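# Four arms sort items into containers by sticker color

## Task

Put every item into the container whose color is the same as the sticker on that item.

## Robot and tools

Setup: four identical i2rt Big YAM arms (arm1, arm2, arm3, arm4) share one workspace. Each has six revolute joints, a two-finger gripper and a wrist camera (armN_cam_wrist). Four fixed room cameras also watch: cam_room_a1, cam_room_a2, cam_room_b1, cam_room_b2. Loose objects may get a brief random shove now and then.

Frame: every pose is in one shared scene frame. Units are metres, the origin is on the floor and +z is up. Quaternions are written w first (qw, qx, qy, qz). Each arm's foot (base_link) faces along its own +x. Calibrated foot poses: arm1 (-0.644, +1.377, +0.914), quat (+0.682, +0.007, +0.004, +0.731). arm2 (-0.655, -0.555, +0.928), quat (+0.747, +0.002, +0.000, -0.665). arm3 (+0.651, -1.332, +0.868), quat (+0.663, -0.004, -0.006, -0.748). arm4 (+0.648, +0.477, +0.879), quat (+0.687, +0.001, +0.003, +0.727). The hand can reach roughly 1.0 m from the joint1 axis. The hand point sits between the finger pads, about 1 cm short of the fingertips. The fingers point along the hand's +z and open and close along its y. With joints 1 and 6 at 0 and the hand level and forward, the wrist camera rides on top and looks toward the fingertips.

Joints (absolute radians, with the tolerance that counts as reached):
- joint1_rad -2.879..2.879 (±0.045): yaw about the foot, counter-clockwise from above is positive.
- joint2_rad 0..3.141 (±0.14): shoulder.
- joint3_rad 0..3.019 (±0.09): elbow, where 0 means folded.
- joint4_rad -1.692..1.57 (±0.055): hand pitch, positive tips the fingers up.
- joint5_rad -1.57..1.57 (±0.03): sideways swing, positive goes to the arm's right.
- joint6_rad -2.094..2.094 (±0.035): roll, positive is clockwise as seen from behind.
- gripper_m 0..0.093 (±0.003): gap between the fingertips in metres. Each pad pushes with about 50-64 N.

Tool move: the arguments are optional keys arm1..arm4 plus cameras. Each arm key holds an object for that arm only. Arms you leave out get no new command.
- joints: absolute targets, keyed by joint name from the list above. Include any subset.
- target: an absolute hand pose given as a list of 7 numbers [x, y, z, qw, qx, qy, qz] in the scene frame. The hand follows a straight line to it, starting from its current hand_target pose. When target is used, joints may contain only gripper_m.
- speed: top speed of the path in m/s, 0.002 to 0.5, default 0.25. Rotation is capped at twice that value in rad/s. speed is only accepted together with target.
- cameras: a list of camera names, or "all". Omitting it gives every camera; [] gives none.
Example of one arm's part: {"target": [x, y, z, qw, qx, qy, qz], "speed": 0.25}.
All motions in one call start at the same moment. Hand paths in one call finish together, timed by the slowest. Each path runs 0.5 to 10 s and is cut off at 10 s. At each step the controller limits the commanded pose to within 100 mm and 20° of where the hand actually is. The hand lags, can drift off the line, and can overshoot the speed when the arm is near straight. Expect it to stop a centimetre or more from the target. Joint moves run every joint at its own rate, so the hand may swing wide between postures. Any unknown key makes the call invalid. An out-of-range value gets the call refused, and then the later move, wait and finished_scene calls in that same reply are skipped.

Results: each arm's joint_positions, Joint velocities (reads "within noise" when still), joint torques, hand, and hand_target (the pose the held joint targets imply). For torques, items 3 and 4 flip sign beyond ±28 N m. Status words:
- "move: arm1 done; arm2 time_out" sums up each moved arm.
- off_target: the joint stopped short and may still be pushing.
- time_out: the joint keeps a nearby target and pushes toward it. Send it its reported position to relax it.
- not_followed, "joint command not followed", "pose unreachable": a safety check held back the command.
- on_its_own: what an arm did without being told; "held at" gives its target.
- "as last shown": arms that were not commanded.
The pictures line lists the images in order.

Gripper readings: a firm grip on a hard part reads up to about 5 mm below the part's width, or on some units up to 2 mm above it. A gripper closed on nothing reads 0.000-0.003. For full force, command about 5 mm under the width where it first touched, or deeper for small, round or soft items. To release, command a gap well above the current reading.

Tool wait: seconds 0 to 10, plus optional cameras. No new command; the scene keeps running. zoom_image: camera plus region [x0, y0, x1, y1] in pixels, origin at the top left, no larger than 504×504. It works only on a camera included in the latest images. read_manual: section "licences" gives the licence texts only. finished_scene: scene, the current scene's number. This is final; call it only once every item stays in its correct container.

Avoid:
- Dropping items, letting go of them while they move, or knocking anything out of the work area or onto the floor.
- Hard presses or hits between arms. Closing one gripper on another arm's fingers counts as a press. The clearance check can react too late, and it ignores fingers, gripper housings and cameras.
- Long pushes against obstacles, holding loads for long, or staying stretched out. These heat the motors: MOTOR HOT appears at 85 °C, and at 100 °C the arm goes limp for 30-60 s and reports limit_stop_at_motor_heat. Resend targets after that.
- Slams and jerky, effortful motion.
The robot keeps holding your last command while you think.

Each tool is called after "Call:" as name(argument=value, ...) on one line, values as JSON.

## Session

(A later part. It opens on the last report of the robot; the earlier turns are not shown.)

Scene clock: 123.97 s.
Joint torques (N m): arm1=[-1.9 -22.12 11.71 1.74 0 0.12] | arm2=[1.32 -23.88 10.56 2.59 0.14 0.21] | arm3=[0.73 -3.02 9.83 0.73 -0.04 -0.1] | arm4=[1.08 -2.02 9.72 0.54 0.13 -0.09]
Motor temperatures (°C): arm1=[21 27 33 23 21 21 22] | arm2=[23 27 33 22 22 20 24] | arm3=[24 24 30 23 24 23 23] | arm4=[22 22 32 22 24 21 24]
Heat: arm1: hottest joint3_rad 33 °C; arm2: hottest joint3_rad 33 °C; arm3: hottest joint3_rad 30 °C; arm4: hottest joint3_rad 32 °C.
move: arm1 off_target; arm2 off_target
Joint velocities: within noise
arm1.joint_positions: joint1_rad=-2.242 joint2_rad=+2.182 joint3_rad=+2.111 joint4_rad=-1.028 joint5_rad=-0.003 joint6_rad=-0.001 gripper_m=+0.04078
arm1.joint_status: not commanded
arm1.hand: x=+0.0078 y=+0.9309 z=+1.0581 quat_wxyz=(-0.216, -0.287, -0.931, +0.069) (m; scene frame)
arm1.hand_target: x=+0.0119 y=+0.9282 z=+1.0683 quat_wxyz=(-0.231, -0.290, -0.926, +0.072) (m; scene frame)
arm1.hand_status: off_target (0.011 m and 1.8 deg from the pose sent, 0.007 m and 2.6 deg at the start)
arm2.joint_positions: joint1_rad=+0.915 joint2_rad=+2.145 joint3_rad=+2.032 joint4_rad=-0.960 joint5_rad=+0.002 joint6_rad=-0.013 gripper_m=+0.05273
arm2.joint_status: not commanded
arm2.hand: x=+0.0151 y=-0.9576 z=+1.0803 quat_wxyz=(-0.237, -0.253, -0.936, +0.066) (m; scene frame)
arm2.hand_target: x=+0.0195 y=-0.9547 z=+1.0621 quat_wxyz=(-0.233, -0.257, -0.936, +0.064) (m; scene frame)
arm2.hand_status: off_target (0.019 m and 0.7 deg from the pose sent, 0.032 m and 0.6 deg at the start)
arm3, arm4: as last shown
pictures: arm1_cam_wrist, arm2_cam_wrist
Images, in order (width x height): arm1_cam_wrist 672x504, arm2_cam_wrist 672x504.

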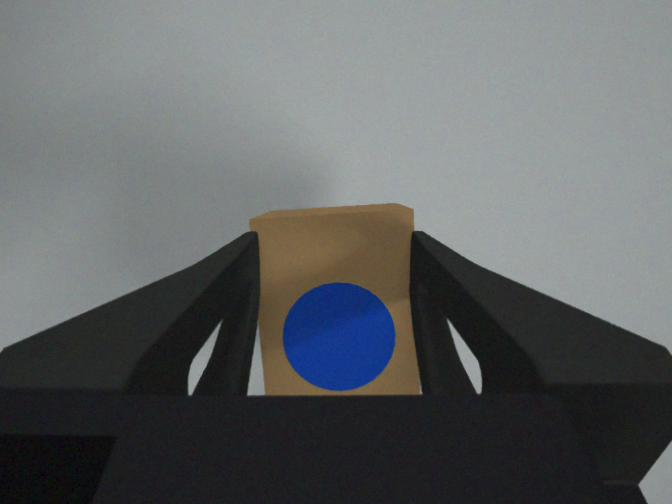

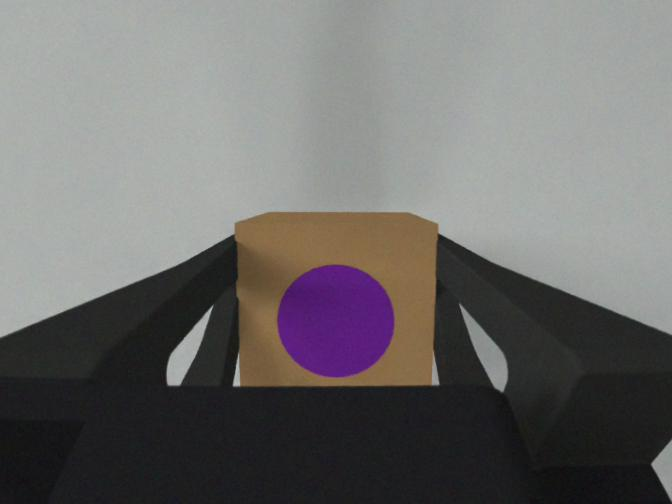

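Call:
move(arm1={"target":[0.012,0.928,1.055,0.2308,0.290,0.926,-0.072],"speed":0.08}, arm2={"target":[0.02,-0.955,1.048,0.2332,0.2571,0.9354,-0.0641],"speed":0.08}, cameras=[])

Call:
move(arm1={"target":[0.012,0.928,1.044,0.2308,0.290,0.926,-0.072],"speed":0.06}, arm2={"target":[0.02,-0.955,1.039,0.2332,0.2571,0.9354,-0.0641],"speed":0.06}, cameras=["arm1_cam_wrist","arm2_cam_wrist"])

Scene clock: 128.47 s.
Joint torques (N m): arm1=[-1.61 -21.42 11.52 1.96 -0.03 0.11] | arm2=[1.38 -23.12 10.47 2.59 0.15 0.21] | arm3=[0.62 -3.08 9.84 0.73 -0.05 -0.11] | arm4=[1.32 -2.08 9.94 0.44 0.14 -0.05]
Motor temperatures (°C): arm1=[21 27 33 23 21 21 22] | arm2=[23 28 33 22 22 20 24] | arm3=[24 24 30 23 24 23 23] | arm4=[22 22 32 22 24 21 24]
Heat: arm1: hottest joint3_rad 33 °C; arm2: hottest joint3_rad 33 °C; arm3: hottest joint3_rad 30 °C; arm4: hottest joint3_rad 32 °C.
move: arm1 done; arm2 off_target
Joint velocities: within noise
arm1.joint_positions: joint1_rad=-2.242 joint2_rad=+2.182 joint3_rad=+2.085 joint4_rad=-0.996 joint5_rad=-0.003 joint6_rad=-0.001 gripper_m=+0.04078
arm1.joint_status: not commanded
arm1.hand: x=+0.0079 y=+0.9308 z=+1.0486 quat_wxyz=(-0.218, -0.287, -0.930, +0.070) (m; scene frame)
arm1.hand_target: x=+0.0120 y=+0.9282 z=+1.0552 quat_wxyz=(-0.231, -0.290, -0.926, +0.072) (m; scene frame)
arm1.hand_status: done (0.008 m and 1.6 deg from the pose sent, 0.006 m and 1.8 deg at the start)
arm2.joint_positions: joint1_rad=+0.915 joint2_rad=+2.145 joint3_rad=+2.008 joint4_rad=-0.928 joint5_rad=+0.002 joint6_rad=-0.013 gripper_m=+0.05273
arm2.joint_status: not commanded
arm2.hand: x=+0.0155 y=-0.9578 z=+1.0718 quat_wxyz=(-0.241, -0.253, -0.935, +0.067) (m; scene frame)
arm2.hand_target: x=+0.0193 y=-0.9545 z=+1.0482 quat_wxyz=(-0.233, -0.257, -0.936, +0.064) (m; scene frame)
arm2.hand_status: off_target (0.024 m and 1.1 deg from the pose sent, 0.033 m and 0.7 deg at the start)
arm3, arm4: as last shown
pictures: none
No camera images: "cameras" was empty.

Scene clock: 129.43 s.
Joint torques (N m): arm1=[-1.73 -21.07 11.41 1.94 0.04 0.1] | arm2=[1.26 -22.83 10.37 2.61 0.14 0.21] | arm3=[0.67 -3.08 9.85 0.7 -0.05 -0.11] | arm4=[0.85 -2.02 9.85 0.49 0.09 -0.06]
Motor temperatures (°C): arm1=[21 27 33 23 21 21 22] | arm2=[23 28 33 22 22 20 24] | arm3=[24 24 30 23 24 23 23] | arm4=[22 22 32 22 24 21 24]
Heat: arm1: hottest joint3_rad 33 °C; arm2: hottest joint3_rad 33 °C; arm3: hottest joint3_rad 30 °C; arm4: hottest joint3_rad 32 °C.
move: arm1 done; arm2 off_target
Joint velocities: within noise
arm1.joint_positions: joint1_rad=-2.242 joint2_rad=+2.182 joint3_rad=+2.064 joint4_rad=-0.971 joint5_rad=-0.003 joint6_rad=-0.001 gripper_m=+0.04078
arm1.joint_status: not commanded
arm1.hand: x=+0.0079 y=+0.9307 z=+1.0412 quat_wxyz=(-0.221, -0.287, -0.930, +0.070) (m; scene frame)
arm1.hand_target: x=+0.0120 y=+0.9282 z=+1.0441 quat_wxyz=(-0.231, -0.290, -0.926, +0.072) (m; scene frame)
arm1.hand_status: done (0.006 m and 1.3 deg from the pose sent, 0.007 m and 1.6 deg at the start)
arm2.joint_positions: joint1_rad=+0.915 joint2_rad=+2.145 joint3_rad=+1.992 joint4_rad=-0.907 joint5_rad=+0.002 joint6_rad=-0.013 gripper_m=+0.05273
arm2.joint_status: not commanded
arm2.hand: x=+0.0157 y=-0.9579 z=+1.0667 quat_wxyz=(-0.243, -0.252, -0.934, +0.068) (m; scene frame)
arm2.hand_target: x=+0.0191 y=-0.9544 z=+1.0393 quat_wxyz=(-0.233, -0.257, -0.936, +0.064) (m; scene frame)
arm2.hand_status: off_target (0.028 m and 1.4 deg from the pose sent, 0.033 m and 1.1 deg at the start)
arm3, arm4: as last shown
pictures: arm1_cam_wrist, arm2_cam_wrist
Images, in order (width x height): arm1_cam_wrist 672x504, arm2_cam_wrist 672x504.

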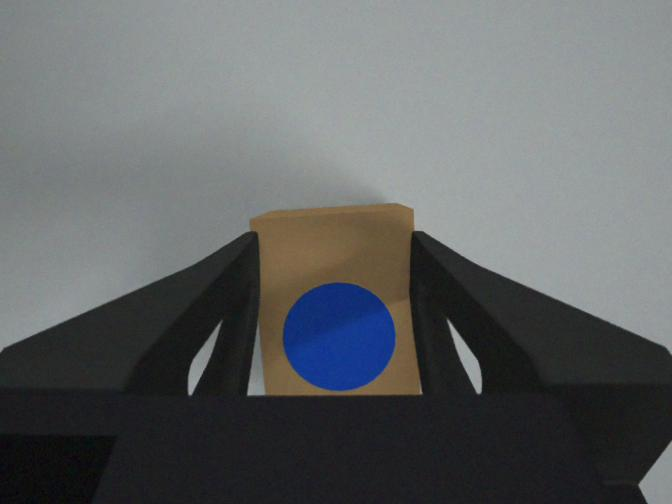

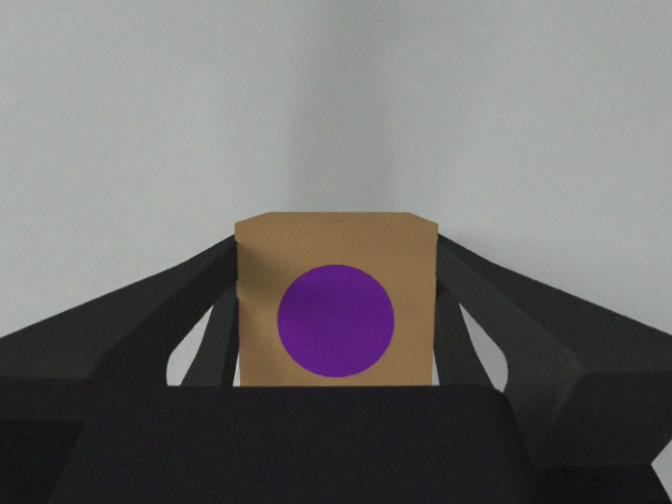

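Call:
move(arm1={"target":[0.012,0.928,1.036,0.2308,0.290,0.926,-0.072],"speed":0.05}, arm2={"target":[0.02,-0.955,1.027,0.2332,0.2571,0.9354,-0.0641],"speed":0.06}, cameras=[])

Call:
move(arm1={"target":[0.012,0.928,1.028,0.2308,0.290,0.926,-0.072],"speed":0.05}, arm2={"target":[0.02,-0.955,1.017,0.2332,0.2571,0.9354,-0.0641],"speed":0.06}, cameras=["arm1_cam_wrist","arm2_cam_wrist"])

Scene clock: 136.70 s.
Joint torques (N m): arm1=[-1.85 -20.48 10.92 1.78 -0.04 0.08] | arm2=[1.32 -22.95 10.37 2.61 0.14 0.21] | arm3=[0.67 -3.02 9.87 0.72 -0.05 -0.09] | arm4=[0.97 -2.37 9.88 0.54 0.14 -0.08]
Motor temperatures (°C): arm1=[21 27 33 23 21 21 22] | arm2=[23 28 33 22 22 20 24] | arm3=[24 24 30 23 24 23 23] | arm4=[22 22 32 22 24 21 24]
Heat: arm1: hottest joint3_rad 33 °C; arm2: hottest joint3_rad 33 °C; arm3: hottest joint3_rad 30 °C; arm4: hottest joint3_rad 32 °C.
move: arm1 done; arm2 off_target
Joint velocities: within noise
arm1.joint_positions: joint1_rad=-2.242 joint2_rad=+2.182 joint3_rad=+2.056 joint4_rad=-0.951 joint5_rad=-0.003 joint6_rad=+0.000 gripper_m=+0.04078
arm1.joint_status: not commanded
arm1.hand: x=+0.0096 y=+0.9295 z=+1.0394 quat_wxyz=(-0.226, -0.287, -0.928, +0.072) (m; scene frame)
arm1.hand_target: x=+0.0120 y=+0.9282 z=+1.0361 quat_wxyz=(-0.231, -0.290, -0.926, +0.072) (m; scene frame)
arm1.hand_status: done (0.004 m and 0.7 deg from the pose sent, 0.007 m and 1.3 deg at the start)
arm2.joint_positions: joint1_rad=+0.915 joint2_rad=+2.154 joint3_rad=+1.973 joint4_rad=-0.881 joint5_rad=+0.002 joint6_rad=-0.013 gripper_m=+0.05273
arm2.joint_status: not commanded
arm2.hand: x=+0.0160 y=-0.9580 z=+1.0535 quat_wxyz=(-0.242, -0.252, -0.934, +0.068) (m; scene frame)
arm2.hand_target: x=+0.0191 y=-0.9545 z=+1.0274 quat_wxyz=(-0.233, -0.257, -0.936, +0.064) (m; scene frame)
arm2.hand_status: off_target (0.027 m and 1.3 deg from the pose sent, 0.040 m and 1.4 deg at the start)
arm3, arm4: as last shown
pictures: none
No camera images: "cameras" was empty.

Scene clock: 137.67 s.
Joint torques (N m): arm1=[-2.08 -20.25 10.33 1.78 -0.03 0.09] | arm2=[1.38 -22.42 10.04 2.62 0.15 0.21] | arm3=[0.67 -3.14 9.84 0.76 -0.05 -0.11] | arm4=[1.38 -2.32 9.76 0.57 0.11 -0.05]
Motor temperatures (°C): arm1=[21 27 33 23 21 21 22] | arm2=[23 28 33 22 22 20 24] | arm3=[24 24 30 23 24 23 23] | arm4=[22 22 32 22 24 21 24]
Heat: arm1: hottest joint3_rad 33 °C; arm2: hottest joint3_rad 33 °C; arm3: hottest joint3_rad 30 °C; arm4: hottest joint3_rad 32 °C.
move: arm1 done; arm2 off_target
Joint velocities: within noise
arm1.joint_positions: joint1_rad=-2.242 joint2_rad=+2.182 joint3_rad=+2.050 joint4_rad=-0.933 joint5_rad=-0.003 joint6_rad=+0.000 gripper_m=+0.04078
arm1.joint_status: not commanded
arm1.hand: x=+0.0115 y=+0.9282 z=+1.0384 quat_wxyz=(-0.232, -0.287, -0.927, +0.074) (m; scene frame)
arm1.hand_target: x=+0.0119 y=+0.9282 z=+1.0282 quat_wxyz=(-0.231, -0.290, -0.926, +0.072) (m; scene frame)
arm1.hand_status: done (0.010 m and 0.5 deg from the pose sent, 0.012 m and 0.7 deg at the start)
arm2.joint_positions: joint1_rad=+0.915 joint2_rad=+2.155 joint3_rad=+1.961 joint4_rad=-0.859 joint5_rad=+0.002 joint6_rad=-0.013 gripper_m=+0.05273
arm2.joint_status: not commanded
arm2.hand: x=+0.0169 y=-0.9586 z=+1.0492 quat_wxyz=(-0.246, -0.252, -0.933, +0.069) (m; scene frame)
arm2.hand_target: x=+0.0189 y=-0.9543 z=+1.0176 quat_wxyz=(-0.233, -0.257, -0.936, +0.064) (m; scene frame)
arm2.hand_status: off_target (0.033 m and 1.7 deg from the pose sent, 0.037 m and 1.3 deg at the start)
arm3, arm4: as last shown
pictures: arm1_cam_wrist, arm2_cam_wrist
Images, in order (width x height): arm1_cam_wrist 672x504, arm2_cam_wrist 672x504.

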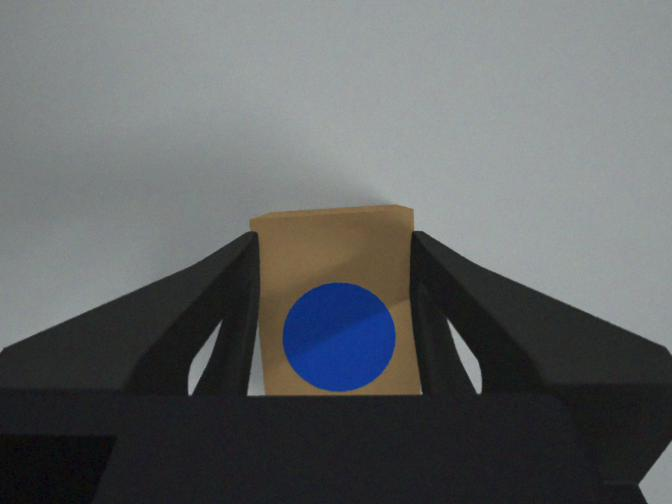

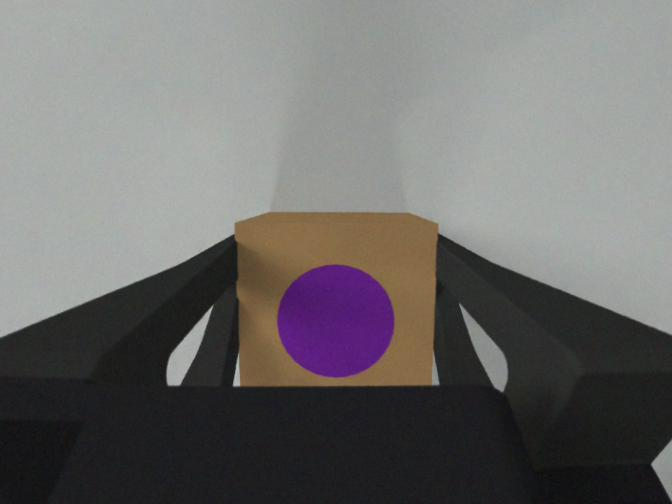

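Call:
move(arm1={"joints":{"gripper_m":0.088}}, arm2={"target":[0.02,-0.955,1.008,0.2332,0.2571,0.9354,-0.0641],"speed":0.05}, cameras=[])

Call:
move(arm1={"target":[-0.05,0.97,1.14,0.2308,0.290,0.926,-0.072],"speed":0.2}, arm2={"target":[0.02,-0.955,0.998,0.2332,0.2571,0.9354,-0.0641],"speed":0.05}, cameras=["arm1_cam_wrist","arm2_cam_wrist"])

Scene clock: 142.30 s.
Joint torques (N m): arm1=[-2.08 -20.66 11.43 1.77 0.03 0.14] | arm2=[1.49 -21.89 9.37 2.7 0.14 0.2] | arm3=[0.67 -3.02 9.84 0.75 -0.04 -0.11] | arm4=[1.08 -1.96 9.84 0.57 0.12 -0.08]
Motor temperatures (°C): arm1=[21 27 33 23 21 21 22] | arm2=[23 28 33 22 22 20 24] | arm3=[24 24 30 23 24 23 23] | arm4=[22 22 32 22 24 21 24]
Heat: arm1: hottest joint3_rad 33 °C; arm2: hottest joint3_rad 33 °C; arm3: hottest joint3_rad 30 °C; arm4: hottest joint3_rad 32 °C.
move: arm1 done; arm2 off_target
Joint velocities: within noise
arm1.joint_positions: joint1_rad=-2.242 joint2_rad=+2.182 joint3_rad=+2.035 joint4_rad=-0.932 joint5_rad=-0.003 joint6_rad=+0.000 gripper_m=+0.08796
arm1.joint_status: all done
arm1.hand: x=+0.0085 y=+0.9302 z=+1.0316 quat_wxyz=(-0.226, -0.287, -0.928, +0.072) (m; scene frame)
arm1.hand_target: x=+0.0120 y=+0.9282 z=+1.0282 quat_wxyz=(-0.231, -0.290, -0.926, +0.072) (m; scene frame)
arm1.hand_status: not commanded
arm2.joint_positions: joint1_rad=+0.915 joint2_rad=+2.155 joint3_rad=+1.955 joint4_rad=-0.841 joint5_rad=+0.002 joint6_rad=-0.012 gripper_m=+0.05273
arm2.joint_status: not commanded
arm2.hand: x=+0.0188 y=-0.9597 z=+1.0484 quat_wxyz=(-0.252, -0.252, -0.932, +0.070) (m; scene frame)
arm2.hand_target: x=+0.0184 y=-0.9541 z=+1.0089 quat_wxyz=(-0.233, -0.257, -0.936, +0.064) (m; scene frame)
arm2.hand_status: off_target (0.041 m and 2.4 deg from the pose sent, 0.041 m and 1.7 deg at the start)
arm3.joint_positions: joint1_rad=-0.790 joint2_rad=+0.776 joint3_rad=+0.909 joint4_rad=-1.183 joint5_rad=+0.002 joint6_rad=+0.005 gripper_m=+0.08507
arm3.joint_status: not commanded
arm3.hand: x=+0.4132 y=-1.5110 z=+1.1513 quat_wxyz=(-0.090, -0.915, -0.309, +0.245) (m; scene frame)
arm3.hand_target: x=+0.4123 y=-1.5084 z=+1.1536 quat_wxyz=(-0.089, -0.915, -0.307, +0.246) (m; scene frame)
arm3.hand_status: not commanded
arm4: as last shown
pictures: none
No camera images: "cameras" was empty.

Scene clock: 143.77 s.
Joint torques (N m): arm1=[-1.79 -16.91 11.49 0.62 -0.03 0.07] | arm2=[1.26 -21.54 8.65 2.82 0.15 0.19] | arm3=[0.67 -2.96 9.85 0.69 -0.05 -0.11] | arm4=[0.79 -2.73 9.92 0.5 0.1 -0.07]
Motor temperatures (°C): arm1=[21 27 33 23 21 21 22] | arm2=[23 28 32 22 22 20 24] | arm3=[24 24 30 23 24 23 23] | arm4=[22 22 32 22 24 21 24]
Heat: arm1: hottest joint3_rad 33 °C; arm2: hottest joint3_rad 32 °C; arm3: hottest joint3_rad 30 °C; arm4: hottest joint3_rad 32 °C.
move: arm1 done; arm2 off_target
Joint velocities: within noise
arm1.joint_positions: joint1_rad=-2.242 joint2_rad=+1.915 joint3_rad=+1.894 joint4_rad=-1.030 joint5_rad=-0.003 joint6_rad=+0.000 gripper_m=+0.08796
arm1.joint_status: not commanded
arm1.hand: x=-0.0486 y=+0.9704 z=+1.1463 quat_wxyz=(-0.238, -0.286, -0.925, +0.076) (m; scene frame)
arm1.hand_target: x=-0.0499 y=+0.9701 z=+1.1399 quat_wxyz=(-0.231, -0.290, -0.926, +0.072) (m; scene frame)
arm1.hand_status: done (0.006 m and 1.1 deg from the pose sent, 0.130 m and 0.7 deg at the start)
arm2.joint_positions: joint1_rad=+0.915 joint2_rad=+2.155 joint3_rad=+1.948 joint4_rad=-0.823 joint5_rad=+0.002 joint6_rad=-0.011 gripper_m=+0.05273
arm2.joint_status: not commanded
arm2.hand: x=+0.0205 y=-0.9607 z=+1.0475 quat_wxyz=(-0.257, -0.252, -0.930, +0.072) (m; scene frame)
arm2.hand_target: x=+0.0179 y=-0.9538 z=+0.9993 quat_wxyz=(-0.233, -0.257, -0.936, +0.064) (m; scene frame)
arm2.hand_status: off_target (0.050 m and 3.0 deg from the pose sent, 0.051 m and 2.4 deg at the start)
arm3: as last shown
arm4.joint_positions: joint1_rad=+0.199 joint2_rad=+0.766 joint3_rad=+0.901 joint4_rad=-1.180 joint5_rad=-0.001 joint6_rad=+0.012 gripper_m=+0.08511
arm4.joint_status: not commanded
arm4.hand: x=+0.5742 y=+0.7668 z=+1.1594 quat_wxyz=(-0.154, +0.760, -0.596, -0.208) (m; scene frame)
arm4.hand_target: x=+0.5739 y=+0.7677 z=+1.1623 quat_wxyz=(-0.155, +0.765, -0.591, -0.205) (m; scene frame)
arm4.hand_status: not commanded
pictures: arm1_cam_wrist, arm2_cam_wrist
Images, in order (width x height): arm1_cam_wrist 672x504, arm2_cam_wrist 672x504.

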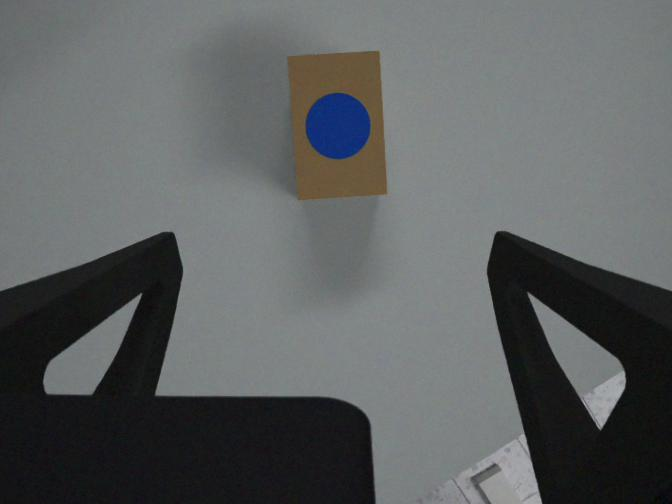

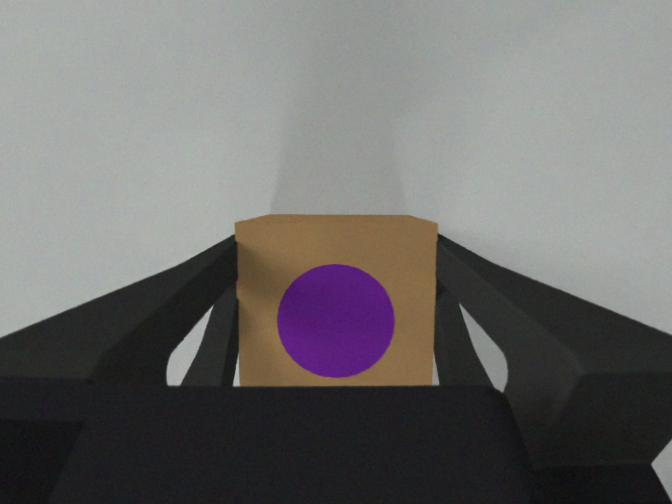

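Call:
move(arm2={"joints":{"gripper_m":0.088}}, arm1={"target":[-0.40,1.21,1.16,0.2308,0.290,0.926,-0.072],"speed":0.4}, arm4={"joints":{"joint1_rad":0.9,"joint2_rad":0.777,"joint3_rad":0.932,"joint4_rad":-1.202,"joint5_rad":0,"joint6_rad":0}}, cameras=[])

Call:
move(arm2={"target":[-0.05,-0.92,1.13,0.2332,0.2571,0.9354,-0.0641],"speed":0.3}, arm4={"target":[0.07,0.88,1.16,-0.0668,0.9333,-0.2492,-0.2501],"speed":0.4}, arm3={"joints":{"joint1_rad":-1.985,"joint2_rad":0.777,"joint3_rad":0.932,"joint4_rad":-1.202,"joint5_rad":0,"joint6_rad":0}}, cameras=["arm2_cam_wrist","arm3_cam_wrist","arm4_cam_wrist"])

Scene clock: 151.07 s.
Joint torques (N m): arm1=[-2.37 -0.26 11.66 0.79 -0.05 0.03] | arm2=[1.38 -23 10.17 2.48 0.14 0.18] | arm3=[0.73 -3.02 9.83 0.7 -0.06 -0.11] | arm4=[1.08 -1.44 11.15 0.4 0.13 -0.08]
Motor temperatures (°C): arm1=[21 28 34 23 21 21 22] | arm2=[23 28 32 22 22 20 24] | arm3=[24 23 30 23 24 23 23] | arm4=[22 22 32 22 24 21 24]
Heat: arm1: hottest joint3_rad 34 °C; arm2: hottest joint3_rad 32 °C; arm3: hottest joint3_rad 30 °C; arm4: hottest joint3_rad 32 °C.
move: arm1 done; arm2 done; arm4 done
Joint velocities: within noise
arm1.joint_positions: joint1_rad=-2.242 joint2_rad=+0.748 joint3_rad=+0.820 joint4_rad=-1.126 joint5_rad=-0.006 joint6_rad=+0.000 gripper_m=+0.08796
arm1.joint_status: not commanded
arm1.hand: x=-0.3982 y=+1.2113 z=+1.1612 quat_wxyz=(-0.237, -0.286, -0.926, +0.074) (m; scene frame)
arm1.hand_target: x=-0.4000 y=+1.2101 z=+1.1601 quat_wxyz=(-0.231, -0.290, -0.926, +0.072) (m; scene frame)
arm1.hand_status: done (0.003 m and 0.9 deg from the pose sent, 0.426 m and 1.1 deg at the start)
arm2.joint_positions: joint1_rad=+0.915 joint2_rad=+2.172 joint3_rad=+1.928 joint4_rad=-0.814 joint5_rad=+0.002 joint6_rad=-0.011 gripper_m=+0.08793
arm2.joint_status: all done
arm2.hand: x=+0.0166 y=-0.9584 z=+1.0261 quat_wxyz=(-0.244, -0.253, -0.934, +0.068) (m; scene frame)
arm2.hand_target: x=+0.0178 y=-0.9538 z=+0.9991 quat_wxyz=(-0.233, -0.257, -0.936, +0.064) (m; scene frame)
arm2.hand_status: not commanded
arm3: as last shown
arm4.joint_positions: joint1_rad=+0.899 joint2_rad=+0.766 joint3_rad=+0.901 joint4_rad=-1.191 joint5_rad=-0.001 joint6_rad=+0.012 gripper_m=+0.08511
arm4.joint_status: all done
arm4.hand: x=+0.4080 y=+0.6493 z=+1.1592 quat_wxyz=(-0.073, +0.919, -0.299, -0.245) (m; scene frame)
arm4.hand_target: x=+0.4045 y=+0.6515 z=+1.1703 quat_wxyz=(-0.076, +0.920, -0.293, -0.249) (m; scene frame)
arm4.hand_status: not commanded
pictures: none
No camera images: "cameras" was empty.

Scene clock: 152.97 s.
Joint torques (N m): arm1=[-2.84 0.15 11.75 0.66 -0.05 0.04] | arm2=[0.79 -22.95 10.15 1.13 -0.04 0.13] | arm3=[0.67 -3.14 11.33 0.62 0.01 -0.11] | arm4=[1.08 -21.07 12.82 0.27 -0.09 -0.08]
Motor temperatures (°C): arm1=[21 28 34 23 21 21 22] | arm2=[23 28 32 22 22 20 24] | arm3=[24 23 30 23 24 23 23] | arm4=[22 22 33 22 24 21 24]
Heat: arm1: hottest joint3_rad 34 °C; arm2: hottest joint3_rad 32 °C; arm3: hottest joint3_rad 30 °C; arm4: hottest joint3_rad 33 °C.
move: arm2 done; arm3 done; arm4 off_target
Joint velocities: within noise
arm1: as last shown
arm2.joint_positions: joint1_rad=+0.915 joint2_rad=+1.916 joint3_rad=+1.804 joint4_rad=-0.947 joint5_rad=+0.002 joint6_rad=-0.011 gripper_m=+0.08793
arm2.joint_status: not commanded
arm2.hand: x=-0.0431 y=-0.9231 z=+1.1351 quat_wxyz=(-0.244, -0.253, -0.934, +0.068) (m; scene frame)
arm2.hand_target: x=-0.0499 y=-0.9200 z=+1.1299 quat_wxyz=(-0.233, -0.257, -0.936, +0.064) (m; scene frame)
arm2.hand_status: done (0.009 m and 1.4 deg from the pose sent, 0.129 m and 1.5 deg at the start)
arm3.joint_positions: joint1_rad=-1.975 joint2_rad=+0.776 joint3_rad=+0.909 joint4_rad=-1.194 joint5_rad=+0.000 joint6_rad=+0.005 gripper_m=+0.08507
arm3.joint_status: all done
arm3.hand: x=+0.3934 y=-1.1782 z=+1.1453 quat_wxyz=(+0.059, -0.934, +0.255, +0.241) (m; scene frame)
arm3.hand_target: x=+0.3929 y=-1.1744 z=+1.1556 quat_wxyz=(+0.062, -0.932, +0.257, +0.248) (m; scene frame)
arm3.hand_status: not commanded
arm4.joint_positions: joint1_rad=+0.899 joint2_rad=+1.868 joint3_rad=+1.877 joint4_rad=-1.095 joint5_rad=-0.038 joint6_rad=-0.070 gripper_m=+0.08511
arm4.joint_status: not commanded
arm4.hand: x=+0.0789 y=+0.8741 z=+1.1390 quat_wxyz=(-0.061, +0.935, -0.258, -0.234) (m; scene frame)
arm4.hand_target: x=+0.0709 y=+0.8794 z=+1.1600 quat_wxyz=(-0.067, +0.933, -0.249, -0.251) (m; scene frame)
arm4.hand_status: off_target (0.024 m and 2.2 deg from the pose sent, 0.409 m and 6.0 deg at the start)
pictures: arm2_cam_wrist, arm3_cam_wrist, arm4_cam_wrist
Images, in order (width x height): arm2_cam_wrist 672x504, arm3_cam_wrist 672x504, arm4_cam_wrist 672x504.

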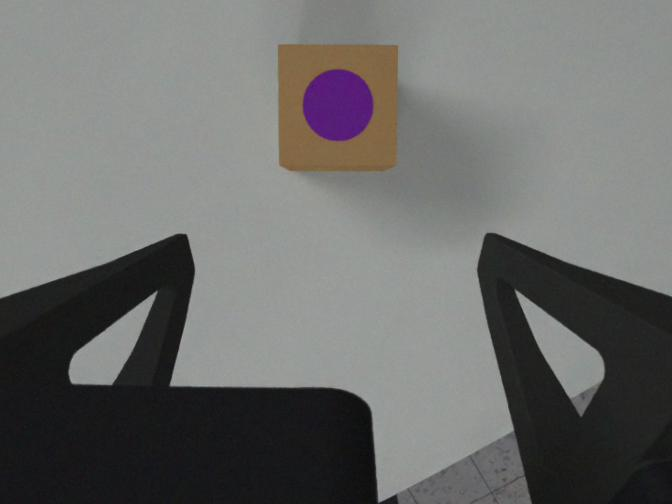

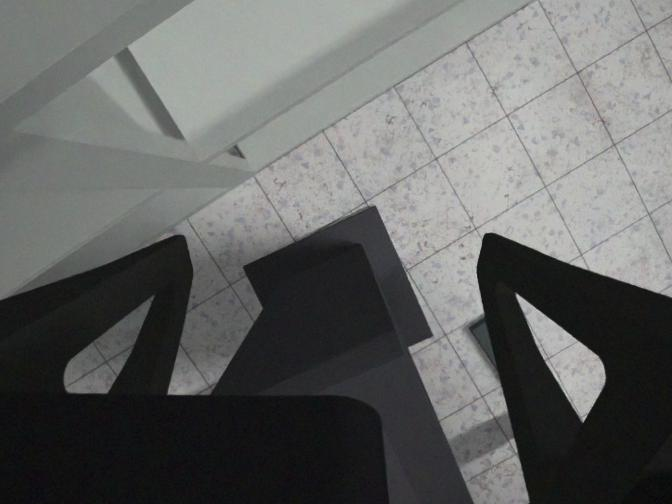

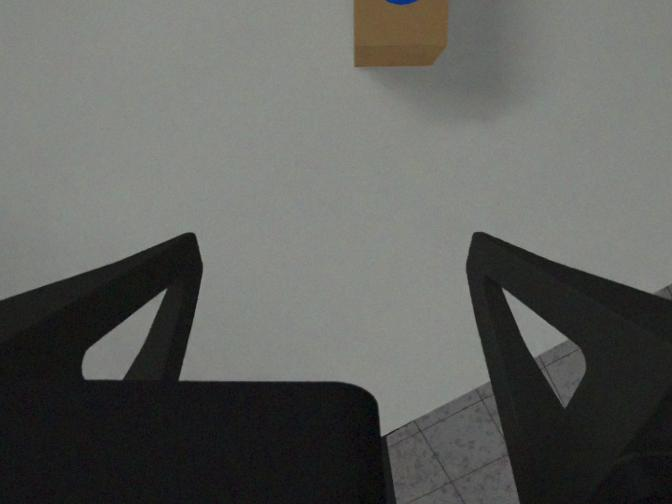

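Call:
move(arm2={"target":[-0.41,-0.70,1.17,0.2332,0.2571,0.9354,-0.0641],"speed":0.4}, arm4={"target":[-0.005,0.955,1.13,-0.0668,0.9333,-0.2492,-0.2501],"speed":0.2}, arm3={"target":[0.08,-0.9935,1.16,-0.0683,0.9317,-0.255,-0.2496],"speed":0.4}, cameras=["arm3_cam_wrist","arm4_cam_wrist"])

Scene clock: 170.30 s.
Joint torques (N m): arm1=[-2.78 0.09 11.79 0.99 -0.08 0.03] | arm2=[1.61 -2.43 10.33 1.21 0.15 0.22] | arm3=[1.44 -20.37 14.06 0.58 0.11 -0.09] | arm4=[0.73 -23.3 12.66 0.51 -0.1 -0.08]
Motor temperatures (°C): arm1=[21 27 33 23 21 21 22] | arm2=[23 29 31 22 22 20 24] | arm3=[24 23 31 23 24 23 23] | arm4=[22 23 35 22 24 21 24]
Heat: arm1: hottest joint3_rad 33 °C; arm2: hottest joint3_rad 31 °C; arm3: hottest joint3_rad 31 °C; arm4: hottest joint3_rad 35 °C.
move: arm2 off_target; arm3 off_target; arm4 done
Joint velocities: within noise
arm1: as last shown
arm2.joint_positions: joint1_rad=+0.921 joint2_rad=+0.730 joint3_rad=+0.814 joint4_rad=-1.129 joint5_rad=+0.006 joint6_rad=-0.005 gripper_m=+0.08793
arm2.joint_status: not commanded
arm2.hand: x=-0.4075 y=-0.7042 z=+1.1811 quat_wxyz=(-0.250, -0.253, -0.932, +0.070) (m; scene frame)
arm2.hand_target: x=-0.4102 y=-0.7001 z=+1.1701 quat_wxyz=(-0.233, -0.257, -0.936, +0.064) (m; scene frame)
arm2.hand_status: off_target (0.012 m and 2.1 deg from the pose sent, 0.431 m and 1.4 deg at the start)
arm3.joint_positions: joint1_rad=-1.975 joint2_rad=+1.746 joint3_rad=+1.732 joint4_rad=-1.077 joint5_rad=+0.012 joint6_rad=+0.005 gripper_m=+0.08507
arm3.joint_status: not commanded
arm3.hand: x=+0.0893 y=-0.9999 z=+1.1307 quat_wxyz=(+0.060, -0.938, +0.258, +0.226) (m; scene frame)
arm3.hand_target: x=+0.0812 y=-0.9943 z=+1.1602 quat_wxyz=(+0.069, -0.932, +0.255, +0.250) (m; scene frame)
arm3.hand_status: off_target (0.031 m and 2.9 deg from the pose sent, 0.364 m and 1.5 deg at the start)
arm4.joint_positions: joint1_rad=+0.879 joint2_rad=+2.222 joint3_rad=+2.410 joint4_rad=-1.251 joint5_rad=-0.051 joint6_rad=-0.092 gripper_m=+0.08511
arm4.joint_status: not commanded
arm4.hand: x=+0.0002 y=+0.9462 z=+1.1281 quat_wxyz=(-0.064, +0.933, -0.254, -0.245) (m; scene frame)
arm4.hand_target: x=-0.0045 y=+0.9546 z=+1.1298 quat_wxyz=(-0.067, +0.933, -0.249, -0.251) (m; scene frame)
arm4.hand_status: done (0.010 m and 0.8 deg from the pose sent, 0.117 m and 2.2 deg at the start)
pictures: arm3_cam_wrist, arm4_cam_wrist
Images, in order (width x height): arm3_cam_wrist 672x504, arm4_cam_wrist 672x504.

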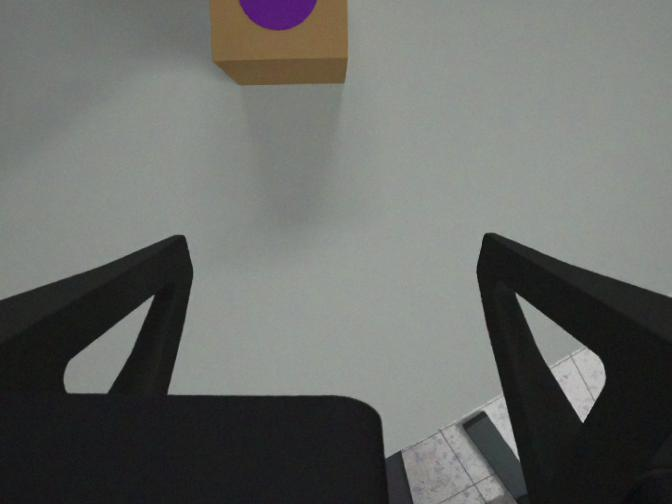

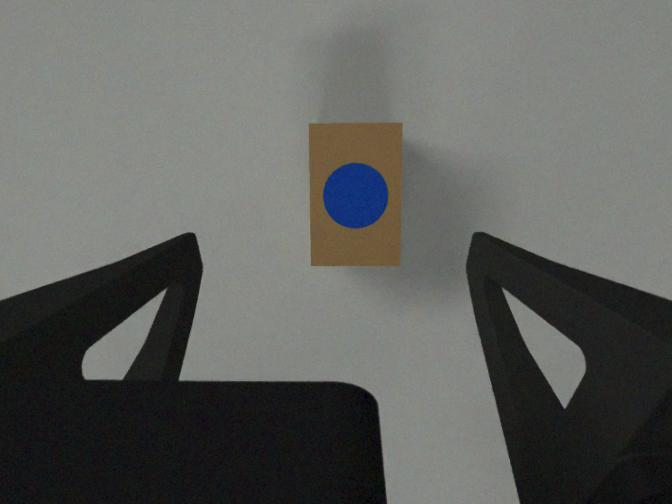

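Call:
move(arm4={"target":[-0.028,0.977,1.06,-0.0668,0.9333,-0.2492,-0.2501],"speed":0.12}, arm3={"target":[-0.024,-0.957,1.15,-0.0683,0.9317,-0.255,-0.2496],"speed":0.2}, cameras=["arm3_cam_wrist","arm4_cam_wrist"])

Scene clock: 183.77 s.
Joint torques (N m): arm1=[-2.49 0.5 11.9 0.87 -0.07 0.07] | arm2=[1.55 -2.37 10.3 1.21 0.15 0.22] | arm3=[2.37 -25.05 13.98 0.64 0.14 0.03] | arm4=[0.79 -27.16 12.79 1.33 -0.07 -0.09]
Motor temperatures (°C): arm1=[21 26 33 23 21 21 22] | arm2=[23 28 32 22 22 20 23] | arm3=[24 24 32 23 24 23 23] | arm4=[22 24 36 22 24 21 24]
Heat: arm1: hottest joint3_rad 33 °C; arm2: hottest joint3_rad 32 °C; arm3: hottest joint3_rad 32 °C; arm4: hottest joint3_rad 36 °C.
move: arm3 off_target; arm4 off_target
Joint velocities: within noise
arm1, arm2: as last shown
arm3.joint_positions: joint1_rad=-1.957 joint2_rad=+2.086 joint3_rad=+2.233 joint4_rad=-1.229 joint5_rad=+0.026 joint6_rad=+0.020 gripper_m=+0.08507
arm3.joint_status: not commanded
arm3.hand: x=-0.0121 y=-0.9544 z=+1.1267 quat_wxyz=(+0.064, -0.937, +0.257, +0.229) (m; scene frame)
arm3.hand_target: x=-0.0228 y=-0.9576 z=+1.1498 quat_wxyz=(+0.068, -0.932, +0.255, +0.250) (m; scene frame)
arm3.hand_status: off_target (0.026 m and 2.5 deg from the pose sent, 0.123 m and 3.0 deg at the start)
arm4.joint_positions: joint1_rad=+0.875 joint2_rad=+2.341 joint3_rad=+2.415 joint4_rad=-1.177 joint5_rad=-0.053 joint6_rad=-0.097 gripper_m=+0.08511
arm4.joint_status: not commanded
arm4.hand: x=-0.0191 y=+0.9639 z=+1.0444 quat_wxyz=(-0.057, +0.938, -0.255, -0.227) (m; scene frame)
arm4.hand_target: x=-0.0267 y=+0.9762 z=+1.0604 quat_wxyz=(-0.067, +0.933, -0.249, -0.251) (m; scene frame)
arm4.hand_status: off_target (0.022 m and 3.0 deg from the pose sent, 0.080 m and 0.9 deg at the start)
pictures: arm3_cam_wrist, arm4_cam_wrist
Images, in order (width x height): arm3_cam_wrist 672x504, arm4_cam_wrist 672x504.

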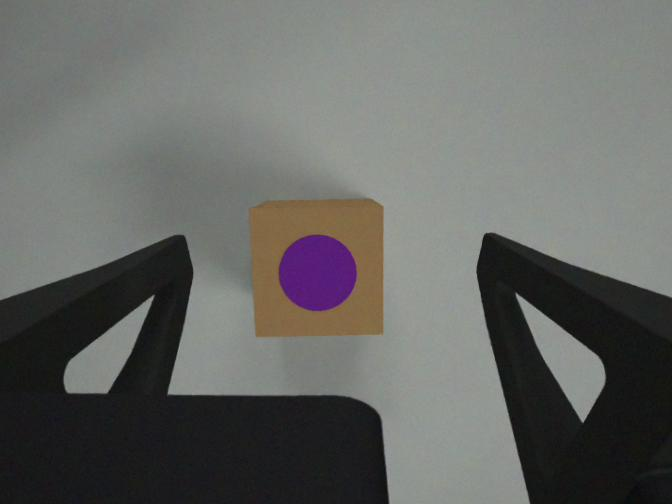

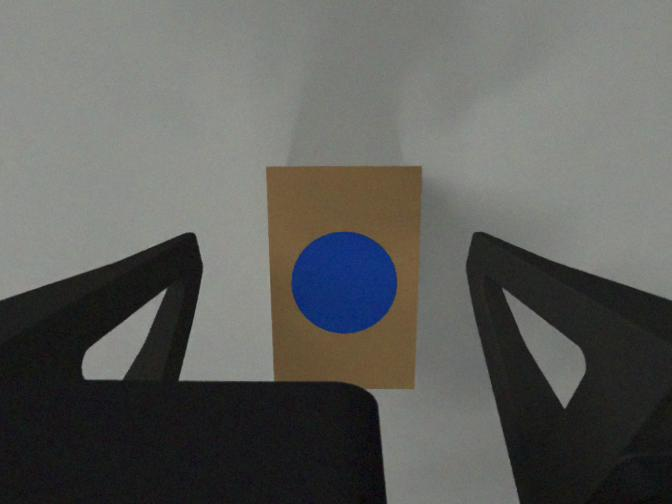

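Call:
move(arm4={"target":[-0.0265,0.979,1.033,-0.0668,0.9333,-0.2492,-0.2501],"speed":0.08}, arm3={"target":[-0.029,-0.963,1.07,-0.0683,0.9317,-0.255,-0.2496],"speed":0.15}, cameras=["arm3_cam_wrist","arm4_cam_wrist"])

Scene clock: 195.43 s.
Joint torques (N m): arm1=[-2.37 0.32 11.89 0.87 -0.07 0.02] | arm2=[1.44 -2.43 10.32 1.18 0.16 0.22] | arm3=[2.55 -25.47 9.31 1.58 0.14 0.04] | arm4=[0.15 -27.22 9.28 1.57 -0.1 -0.11]
Motor temperatures (°C): arm1=[21 26 33 23 21 21 22] | arm2=[23 27 32 22 22 20 23] | arm3=[24 24 33 23 24 23 23] | arm4=[22 27 38 22 24 21 24]
Heat: arm1: hottest joint3_rad 33 °C; arm2: hottest joint3_rad 32 °C; arm3: hottest joint3_rad 33 °C; arm4: hottest joint3_rad 38 °C.
move: arm3 off_target; arm4 done
Joint velocities: within noise
arm1, arm2: as last shown
arm3.joint_positions: joint1_rad=-1.949 joint2_rad=+2.080 joint3_rad=+2.059 joint4_rad=-1.034 joint5_rad=+0.031 joint6_rad=+0.029 gripper_m=+0.08507
arm3.joint_status: not commanded
arm3.hand: x=-0.0217 y=-0.9556 z=+1.0676 quat_wxyz=(+0.068, -0.933, +0.258, +0.242) (m; scene frame)
arm3.hand_target: x=-0.0290 y=-0.9632 z=+1.0702 quat_wxyz=(+0.068, -0.932, +0.255, +0.250) (m; scene frame)
arm3.hand_status: off_target (0.011 m and 0.9 deg from the pose sent, 0.060 m and 2.5 deg at the start)
arm4.joint_positions: joint1_rad=+0.872 joint2_rad=+2.341 joint3_rad=+2.391 joint4_rad=-1.108 joint5_rad=-0.055 joint6_rad=-0.100 gripper_m=+0.08511
arm4.joint_status: not commanded
arm4.hand: x=-0.0260 y=+0.9718 z=+1.0404 quat_wxyz=(-0.065, +0.933, -0.253, -0.247) (m; scene frame)
arm4.hand_target: x=-0.0263 y=+0.9788 z=+1.0332 quat_wxyz=(-0.067, +0.933, -0.249, -0.250) (m; scene frame)
arm4.hand_status: done (0.010 m and 0.6 deg from the pose sent, 0.020 m and 3.0 deg at the start)
pictures: arm3_cam_wrist, arm4_cam_wrist
Images, in order (width x height): arm3_cam_wrist 672x504, arm4_cam_wrist 672x504.

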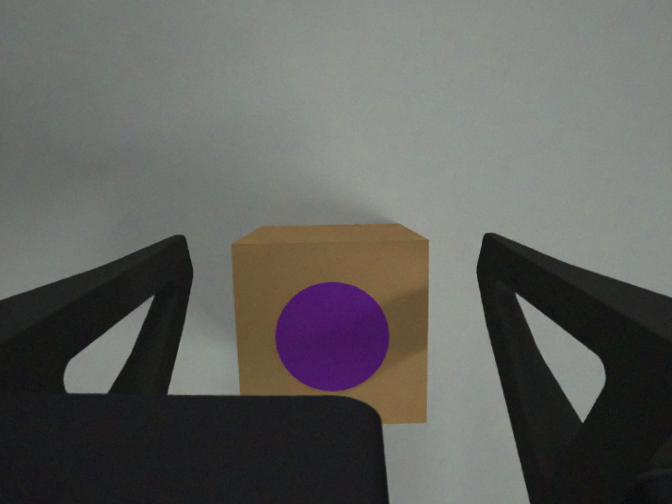

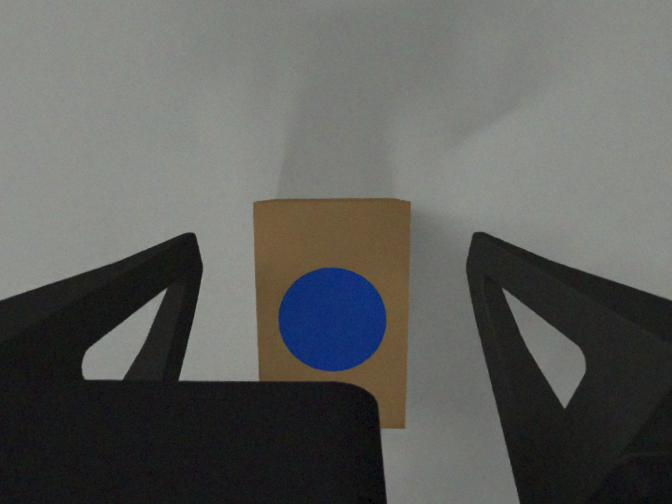

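Call:
move(arm4={"target":[-0.018,0.973,1.010,-0.0668,0.9333,-0.2492,-0.2501],"speed":0.08}, arm3={"target":[-0.018,-0.969,1.045,-0.0683,0.9317,-0.255,-0.2496],"speed":0.08}, cameras=["arm3_cam_wrist","arm4_cam_wrist"])

Scene clock: 203.47 s.
Joint torques (N m): arm1=[-2.73 0.38 11.71 0.75 -0.08 0.07] | arm2=[1.61 -2.49 10.32 1.22 0.16 0.22] | arm3=[2.43 -26.75 8.77 1.52 0.12 0.01] | arm4=[-0.09 -27.34 8.28 1.37 -0.07 -0.05]
Motor temperatures (°C): arm1=[21 25 33 23 21 21 22] | arm2=[23 27 32 22 22 20 23] | arm3=[24 25 33 23 24 23 23] | arm4=[22 28 38 22 24 21 24]
Heat: arm1: hottest joint3_rad 33 °C; arm2: hottest joint3_rad 32 °C; arm3: hottest joint3_rad 33 °C; arm4: hottest joint3_rad 38 °C.
move: arm3 off_target; arm4 done
Joint velocities: within noise
arm1, arm2: as last shown
arm3.joint_positions: joint1_rad=-1.949 joint2_rad=+2.063 joint3_rad=+1.943 joint4_rad=-0.947 joint5_rad=+0.032 joint6_rad=+0.029 gripper_m=+0.08506
arm3.joint_status: not commanded
arm3.hand: x=-0.0124 y=-0.9610 z=+1.0329 quat_wxyz=(+0.067, -0.934, +0.258, +0.237) (m; scene frame)
arm3.hand_target: x=-0.0179 y=-0.9691 z=+1.0448 quat_wxyz=(+0.068, -0.932, +0.255, +0.249) (m; scene frame)
arm3.hand_status: off_target (0.016 m and 1.6 deg from the pose sent, 0.026 m and 0.9 deg at the start)
arm4.joint_positions: joint1_rad=+0.872 joint2_rad=+2.312 joint3_rad=+2.264 joint4_rad=-1.011 joint5_rad=-0.056 joint6_rad=-0.106 gripper_m=+0.08507
arm4.joint_status: not commanded
arm4.hand: x=-0.0210 y=+0.9676 z=+1.0121 quat_wxyz=(-0.065, +0.934, -0.250, -0.247) (m; scene frame)
arm4.hand_target: x=-0.0179 y=+0.9731 z=+1.0101 quat_wxyz=(-0.067, +0.933, -0.249, -0.250) (m; scene frame)
arm4.hand_status: done (0.006 m and 0.4 deg from the pose sent, 0.031 m and 0.6 deg at the start)
pictures: arm3_cam_wrist, arm4_cam_wrist
Images, in order (width x height): arm3_cam_wrist 672x504, arm4_cam_wrist 672x504.

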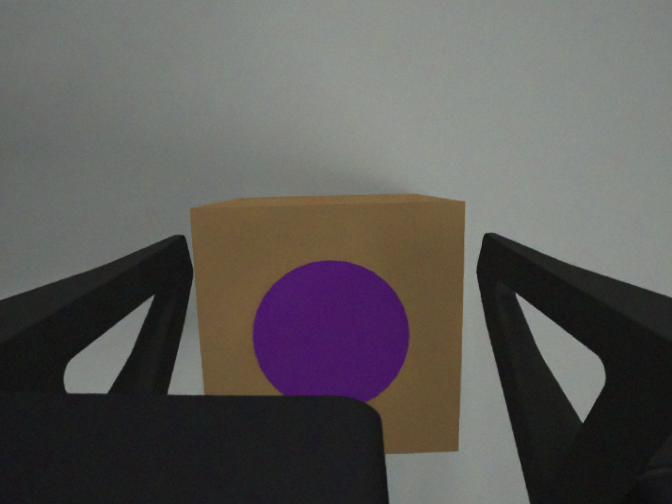

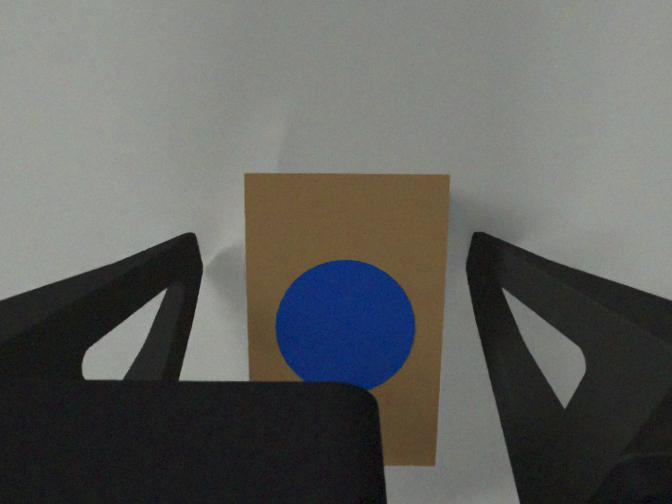

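Call:
move(arm4={"joints":{"gripper_m":0.024}}, arm3={"joints":{"gripper_m":0.033}}, cameras=["arm3_cam_wrist","arm4_cam_wrist"])

Scene clock: 206.90 s.
Joint torques (N m): arm1=[-2.78 0.5 11.75 0.85 -0.06 0.01] | arm2=[1.55 -2.43 10.32 1.21 0.15 0.21] | arm3=[2.43 -26.52 8.87 1.52 0.11 0.01] | arm4=[1.2 -28.16 8.39 1.2 -0.02 -0.06]
Motor temperatures (°C): arm1=[21 25 33 23 21 21 22] | arm2=[23 27 32 22 22 20 23] | arm3=[24 25 32 23 24 23 23] | arm4=[22 28 38 22 24 21 24]
Heat: arm1: hottest joint3_rad 33 °C; arm2: hottest joint3_rad 32 °C; arm3: hottest joint3_rad 32 °C; arm4: hottest joint3_rad 38 °C.
move: arm3 off_target; arm4 off_target
Joint velocities: within noise
arm1, arm2: as last shown
arm3.joint_positions: joint1_rad=-1.949 joint2_rad=+2.062 joint3_rad=+1.943 joint4_rad=-0.946 joint5_rad=+0.032 joint6_rad=+0.030 gripper_m=+0.05315
arm3.joint_status: gripper_m off_target (ended at +0.05318, target +0.03300)
arm3.hand: x=-0.0125 y=-0.9610 z=+1.0332 quat_wxyz=(+0.067, -0.934, +0.259, +0.237) (m; scene frame)
arm3.hand_target: x=-0.0179 y=-0.9691 z=+1.0449 quat_wxyz=(+0.068, -0.932, +0.255, +0.249) (m; scene frame)
arm3.hand_status: not commanded
arm4.joint_positions: joint1_rad=+0.865 joint2_rad=+2.312 joint3_rad=+2.262 joint4_rad=-1.008 joint5_rad=-0.057 joint6_rad=-0.106 gripper_m=+0.04435
arm4.joint_status: gripper_m off_target (ended at +0.04438, target +0.02400)
arm4.hand: x=-0.0181 y=+0.9720 z=+1.0116 quat_wxyz=(-0.066, +0.933, -0.253, -0.248) (m; scene frame)
arm4.hand_target: x=-0.0180 y=+0.9729 z=+1.0100 quat_wxyz=(-0.067, +0.933, -0.249, -0.250) (m; scene frame)
arm4.hand_status: not commanded
pictures: arm3_cam_wrist, arm4_cam_wrist
Images, in order (width x height): arm3_cam_wrist 672x504, arm4_cam_wrist 672x504.

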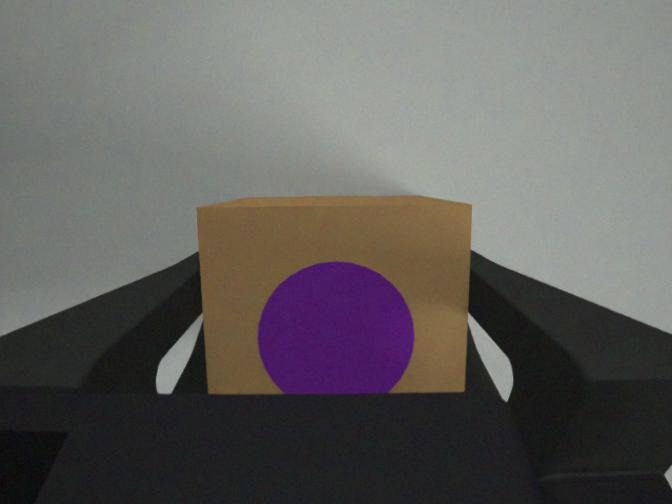

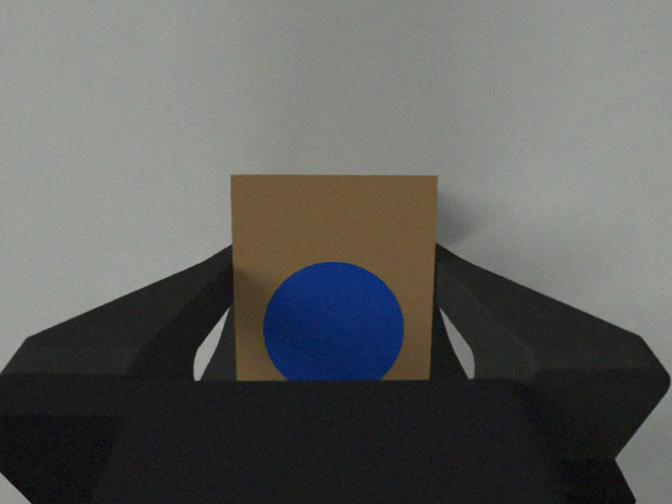

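Call:
move(arm4={"target":[-0.018,0.973,1.115,-0.0668,0.9333,-0.2492,-0.2501],"speed":0.2}, arm3={"target":[-0.018,-0.969,1.14,-0.0683,0.9317,-0.255,-0.2496],"speed":0.2}, cameras=[])

Call:
move(arm4={"target":[0.40,0.662,1.18,-0.0668,0.9333,-0.2492,-0.2501],"speed":0.4}, arm3={"target":[0.40,-1.196,1.18,-0.0683,0.9317,-0.255,-0.2496],"speed":0.4}, cameras=["arm3_cam_wrist","arm4_cam_wrist"])

Scene clock: 221.13 s.
Joint torques (N m): arm1=[-2.37 0.5 11.82 0.8 -0.03 0.04] | arm2=[1.49 -2.43 10.29 1.21 0.16 0.21] | arm3=[2.43 -25.52 13.72 0.65 0.14 0.02] | arm4=[1.26 -25.7 12.46 0.59 -0.01 -0.04]
Motor temperatures (°C): arm1=[21 25 33 23 21 21 22] | arm2=[23 26 32 22 22 20 23] | arm3=[24 26 31 23 24 23 24] | arm4=[22 28 38 22 24 21 25]
Heat: arm1: hottest joint3_rad 33 °C; arm2: hottest joint3_rad 32 °C; arm3: hottest joint3_rad 31 °C; arm4: hottest joint3_rad 38 °C.
move: arm3 off_target; arm4 done
Joint velocities: within noise
arm1, arm2: as last shown
arm3.joint_positions: joint1_rad=-1.949 joint2_rad=+2.048 joint3_rad=+2.129 joint4_rad=-1.174 joint5_rad=+0.032 joint6_rad=+0.031 gripper_m=+0.05315
arm3.joint_status: not commanded
arm3.hand: x=-0.0050 y=-0.9641 z=+1.1100 quat_wxyz=(+0.064, -0.937, +0.259, +0.224) (m; scene frame)
arm3.hand_target: x=-0.0166 y=-0.9697 z=+1.1398 quat_wxyz=(+0.068, -0.932, +0.255, +0.250) (m; scene frame)
arm3.hand_status: off_target (0.033 m and 3.0 deg from the pose sent, 0.107 m and 1.5 deg at the start)
arm4.joint_positions: joint1_rad=+0.865 joint2_rad=+2.339 joint3_rad=+2.573 joint4_rad=-1.304 joint5_rad=-0.057 joint6_rad=-0.106 gripper_m=+0.04435
arm4.joint_status: not commanded
arm4.hand: x=-0.0125 y=+0.9685 z=+1.1097 quat_wxyz=(-0.064, +0.934, -0.253, -0.243) (m; scene frame)
arm4.hand_target: x=-0.0176 y=+0.9726 z=+1.1148 quat_wxyz=(-0.067, +0.933, -0.249, -0.251) (m; scene frame)
arm4.hand_status: done (0.009 m and 1.1 deg from the pose sent, 0.103 m and 0.5 deg at the start)
pictures: none
No camera images: "cameras" was empty.

Scene clock: 223.33 s.
Joint torques (N m): arm1=[-2.2 0.38 11.85 0.76 -0.03 0.03] | arm2=[1.49 -2.37 10.28 1.2 0.15 0.21] | arm3=[2.26 -2.32 9.06 0.85 0.15 0.03] | arm4=[0.38 -2.55 9.26 0.7 -0.1 -0.1]
Motor temperatures (°C): arm1=[21 25 33 23 21 21 22] | arm2=[23 26 32 22 22 20 23] | arm3=[24 26 31 23 24 23 24] | arm4=[22 28 37 22 24 21 25]
Heat: arm1: hottest joint3_rad 33 °C; arm2: hottest joint3_rad 32 °C; arm3: hottest joint3_rad 31 °C; arm4: hottest joint3_rad 37 °C.
move: arm3 done; arm4 done
Joint velocities: within noise
arm1.joint_positions: joint1_rad=-2.242 joint2_rad=+0.748 joint3_rad=+0.820 joint4_rad=-1.126 joint5_rad=-0.006 joint6_rad=+0.000 gripper_m=+0.08796
arm1.joint_status: not commanded
arm1.hand: x=-0.3982 y=+1.2113 z=+1.1612 quat_wxyz=(-0.237, -0.286, -0.926, +0.074) (m; scene frame)
arm1.hand_target: x=-0.4000 y=+1.2101 z=+1.1601 quat_wxyz=(-0.231, -0.290, -0.926, +0.072) (m; scene frame)
arm1.hand_status: not commanded
arm2: as last shown
arm3.joint_positions: joint1_rad=-1.914 joint2_rad=+0.738 joint3_rad=+0.982 joint4_rad=-1.278 joint5_rad=+0.050 joint6_rad=+0.060 gripper_m=+0.05315
arm3.joint_status: not commanded
arm3.hand: x=+0.4011 y=-1.1923 z=+1.1820 quat_wxyz=(+0.071, -0.930, +0.258, +0.253) (m; scene frame)
arm3.hand_target: x=+0.4000 y=-1.1959 z=+1.1800 quat_wxyz=(+0.068, -0.932, +0.255, +0.250) (m; scene frame)
arm3.hand_status: done (0.004 m and 0.6 deg from the pose sent, 0.472 m and 3.0 deg at the start)
arm4.joint_positions: joint1_rad=+0.849 joint2_rad=+0.807 joint3_rad=+0.971 joint4_rad=-1.206 joint5_rad=-0.067 joint6_rad=-0.119 gripper_m=+0.04435
arm4.joint_status: not commanded
arm4.hand: x=+0.3989 y=+0.6607 z=+1.1811 quat_wxyz=(-0.068, +0.931, -0.252, -0.255) (m; scene frame)
arm4.hand_target: x=+0.4000 y=+0.6620 z=+1.1800 quat_wxyz=(-0.067, +0.933, -0.249, -0.250) (m; scene frame)
arm4.hand_status: done (0.002 m and 0.8 deg from the pose sent, 0.519 m and 1.0 deg at the start)
pictures: arm3_cam_wrist, arm4_cam_wrist
Images, in order (width x height): arm3_cam_wrist 672x504, arm4_cam_wrist 672x504.

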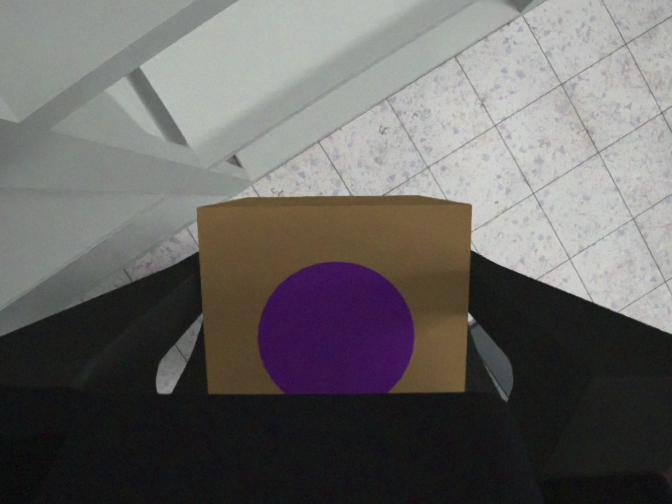

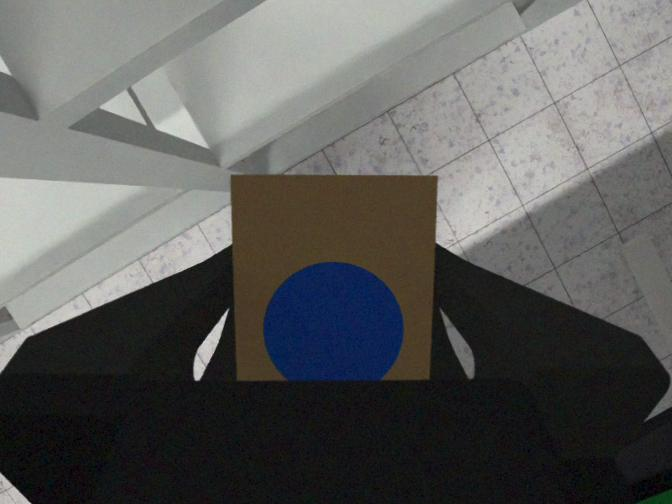

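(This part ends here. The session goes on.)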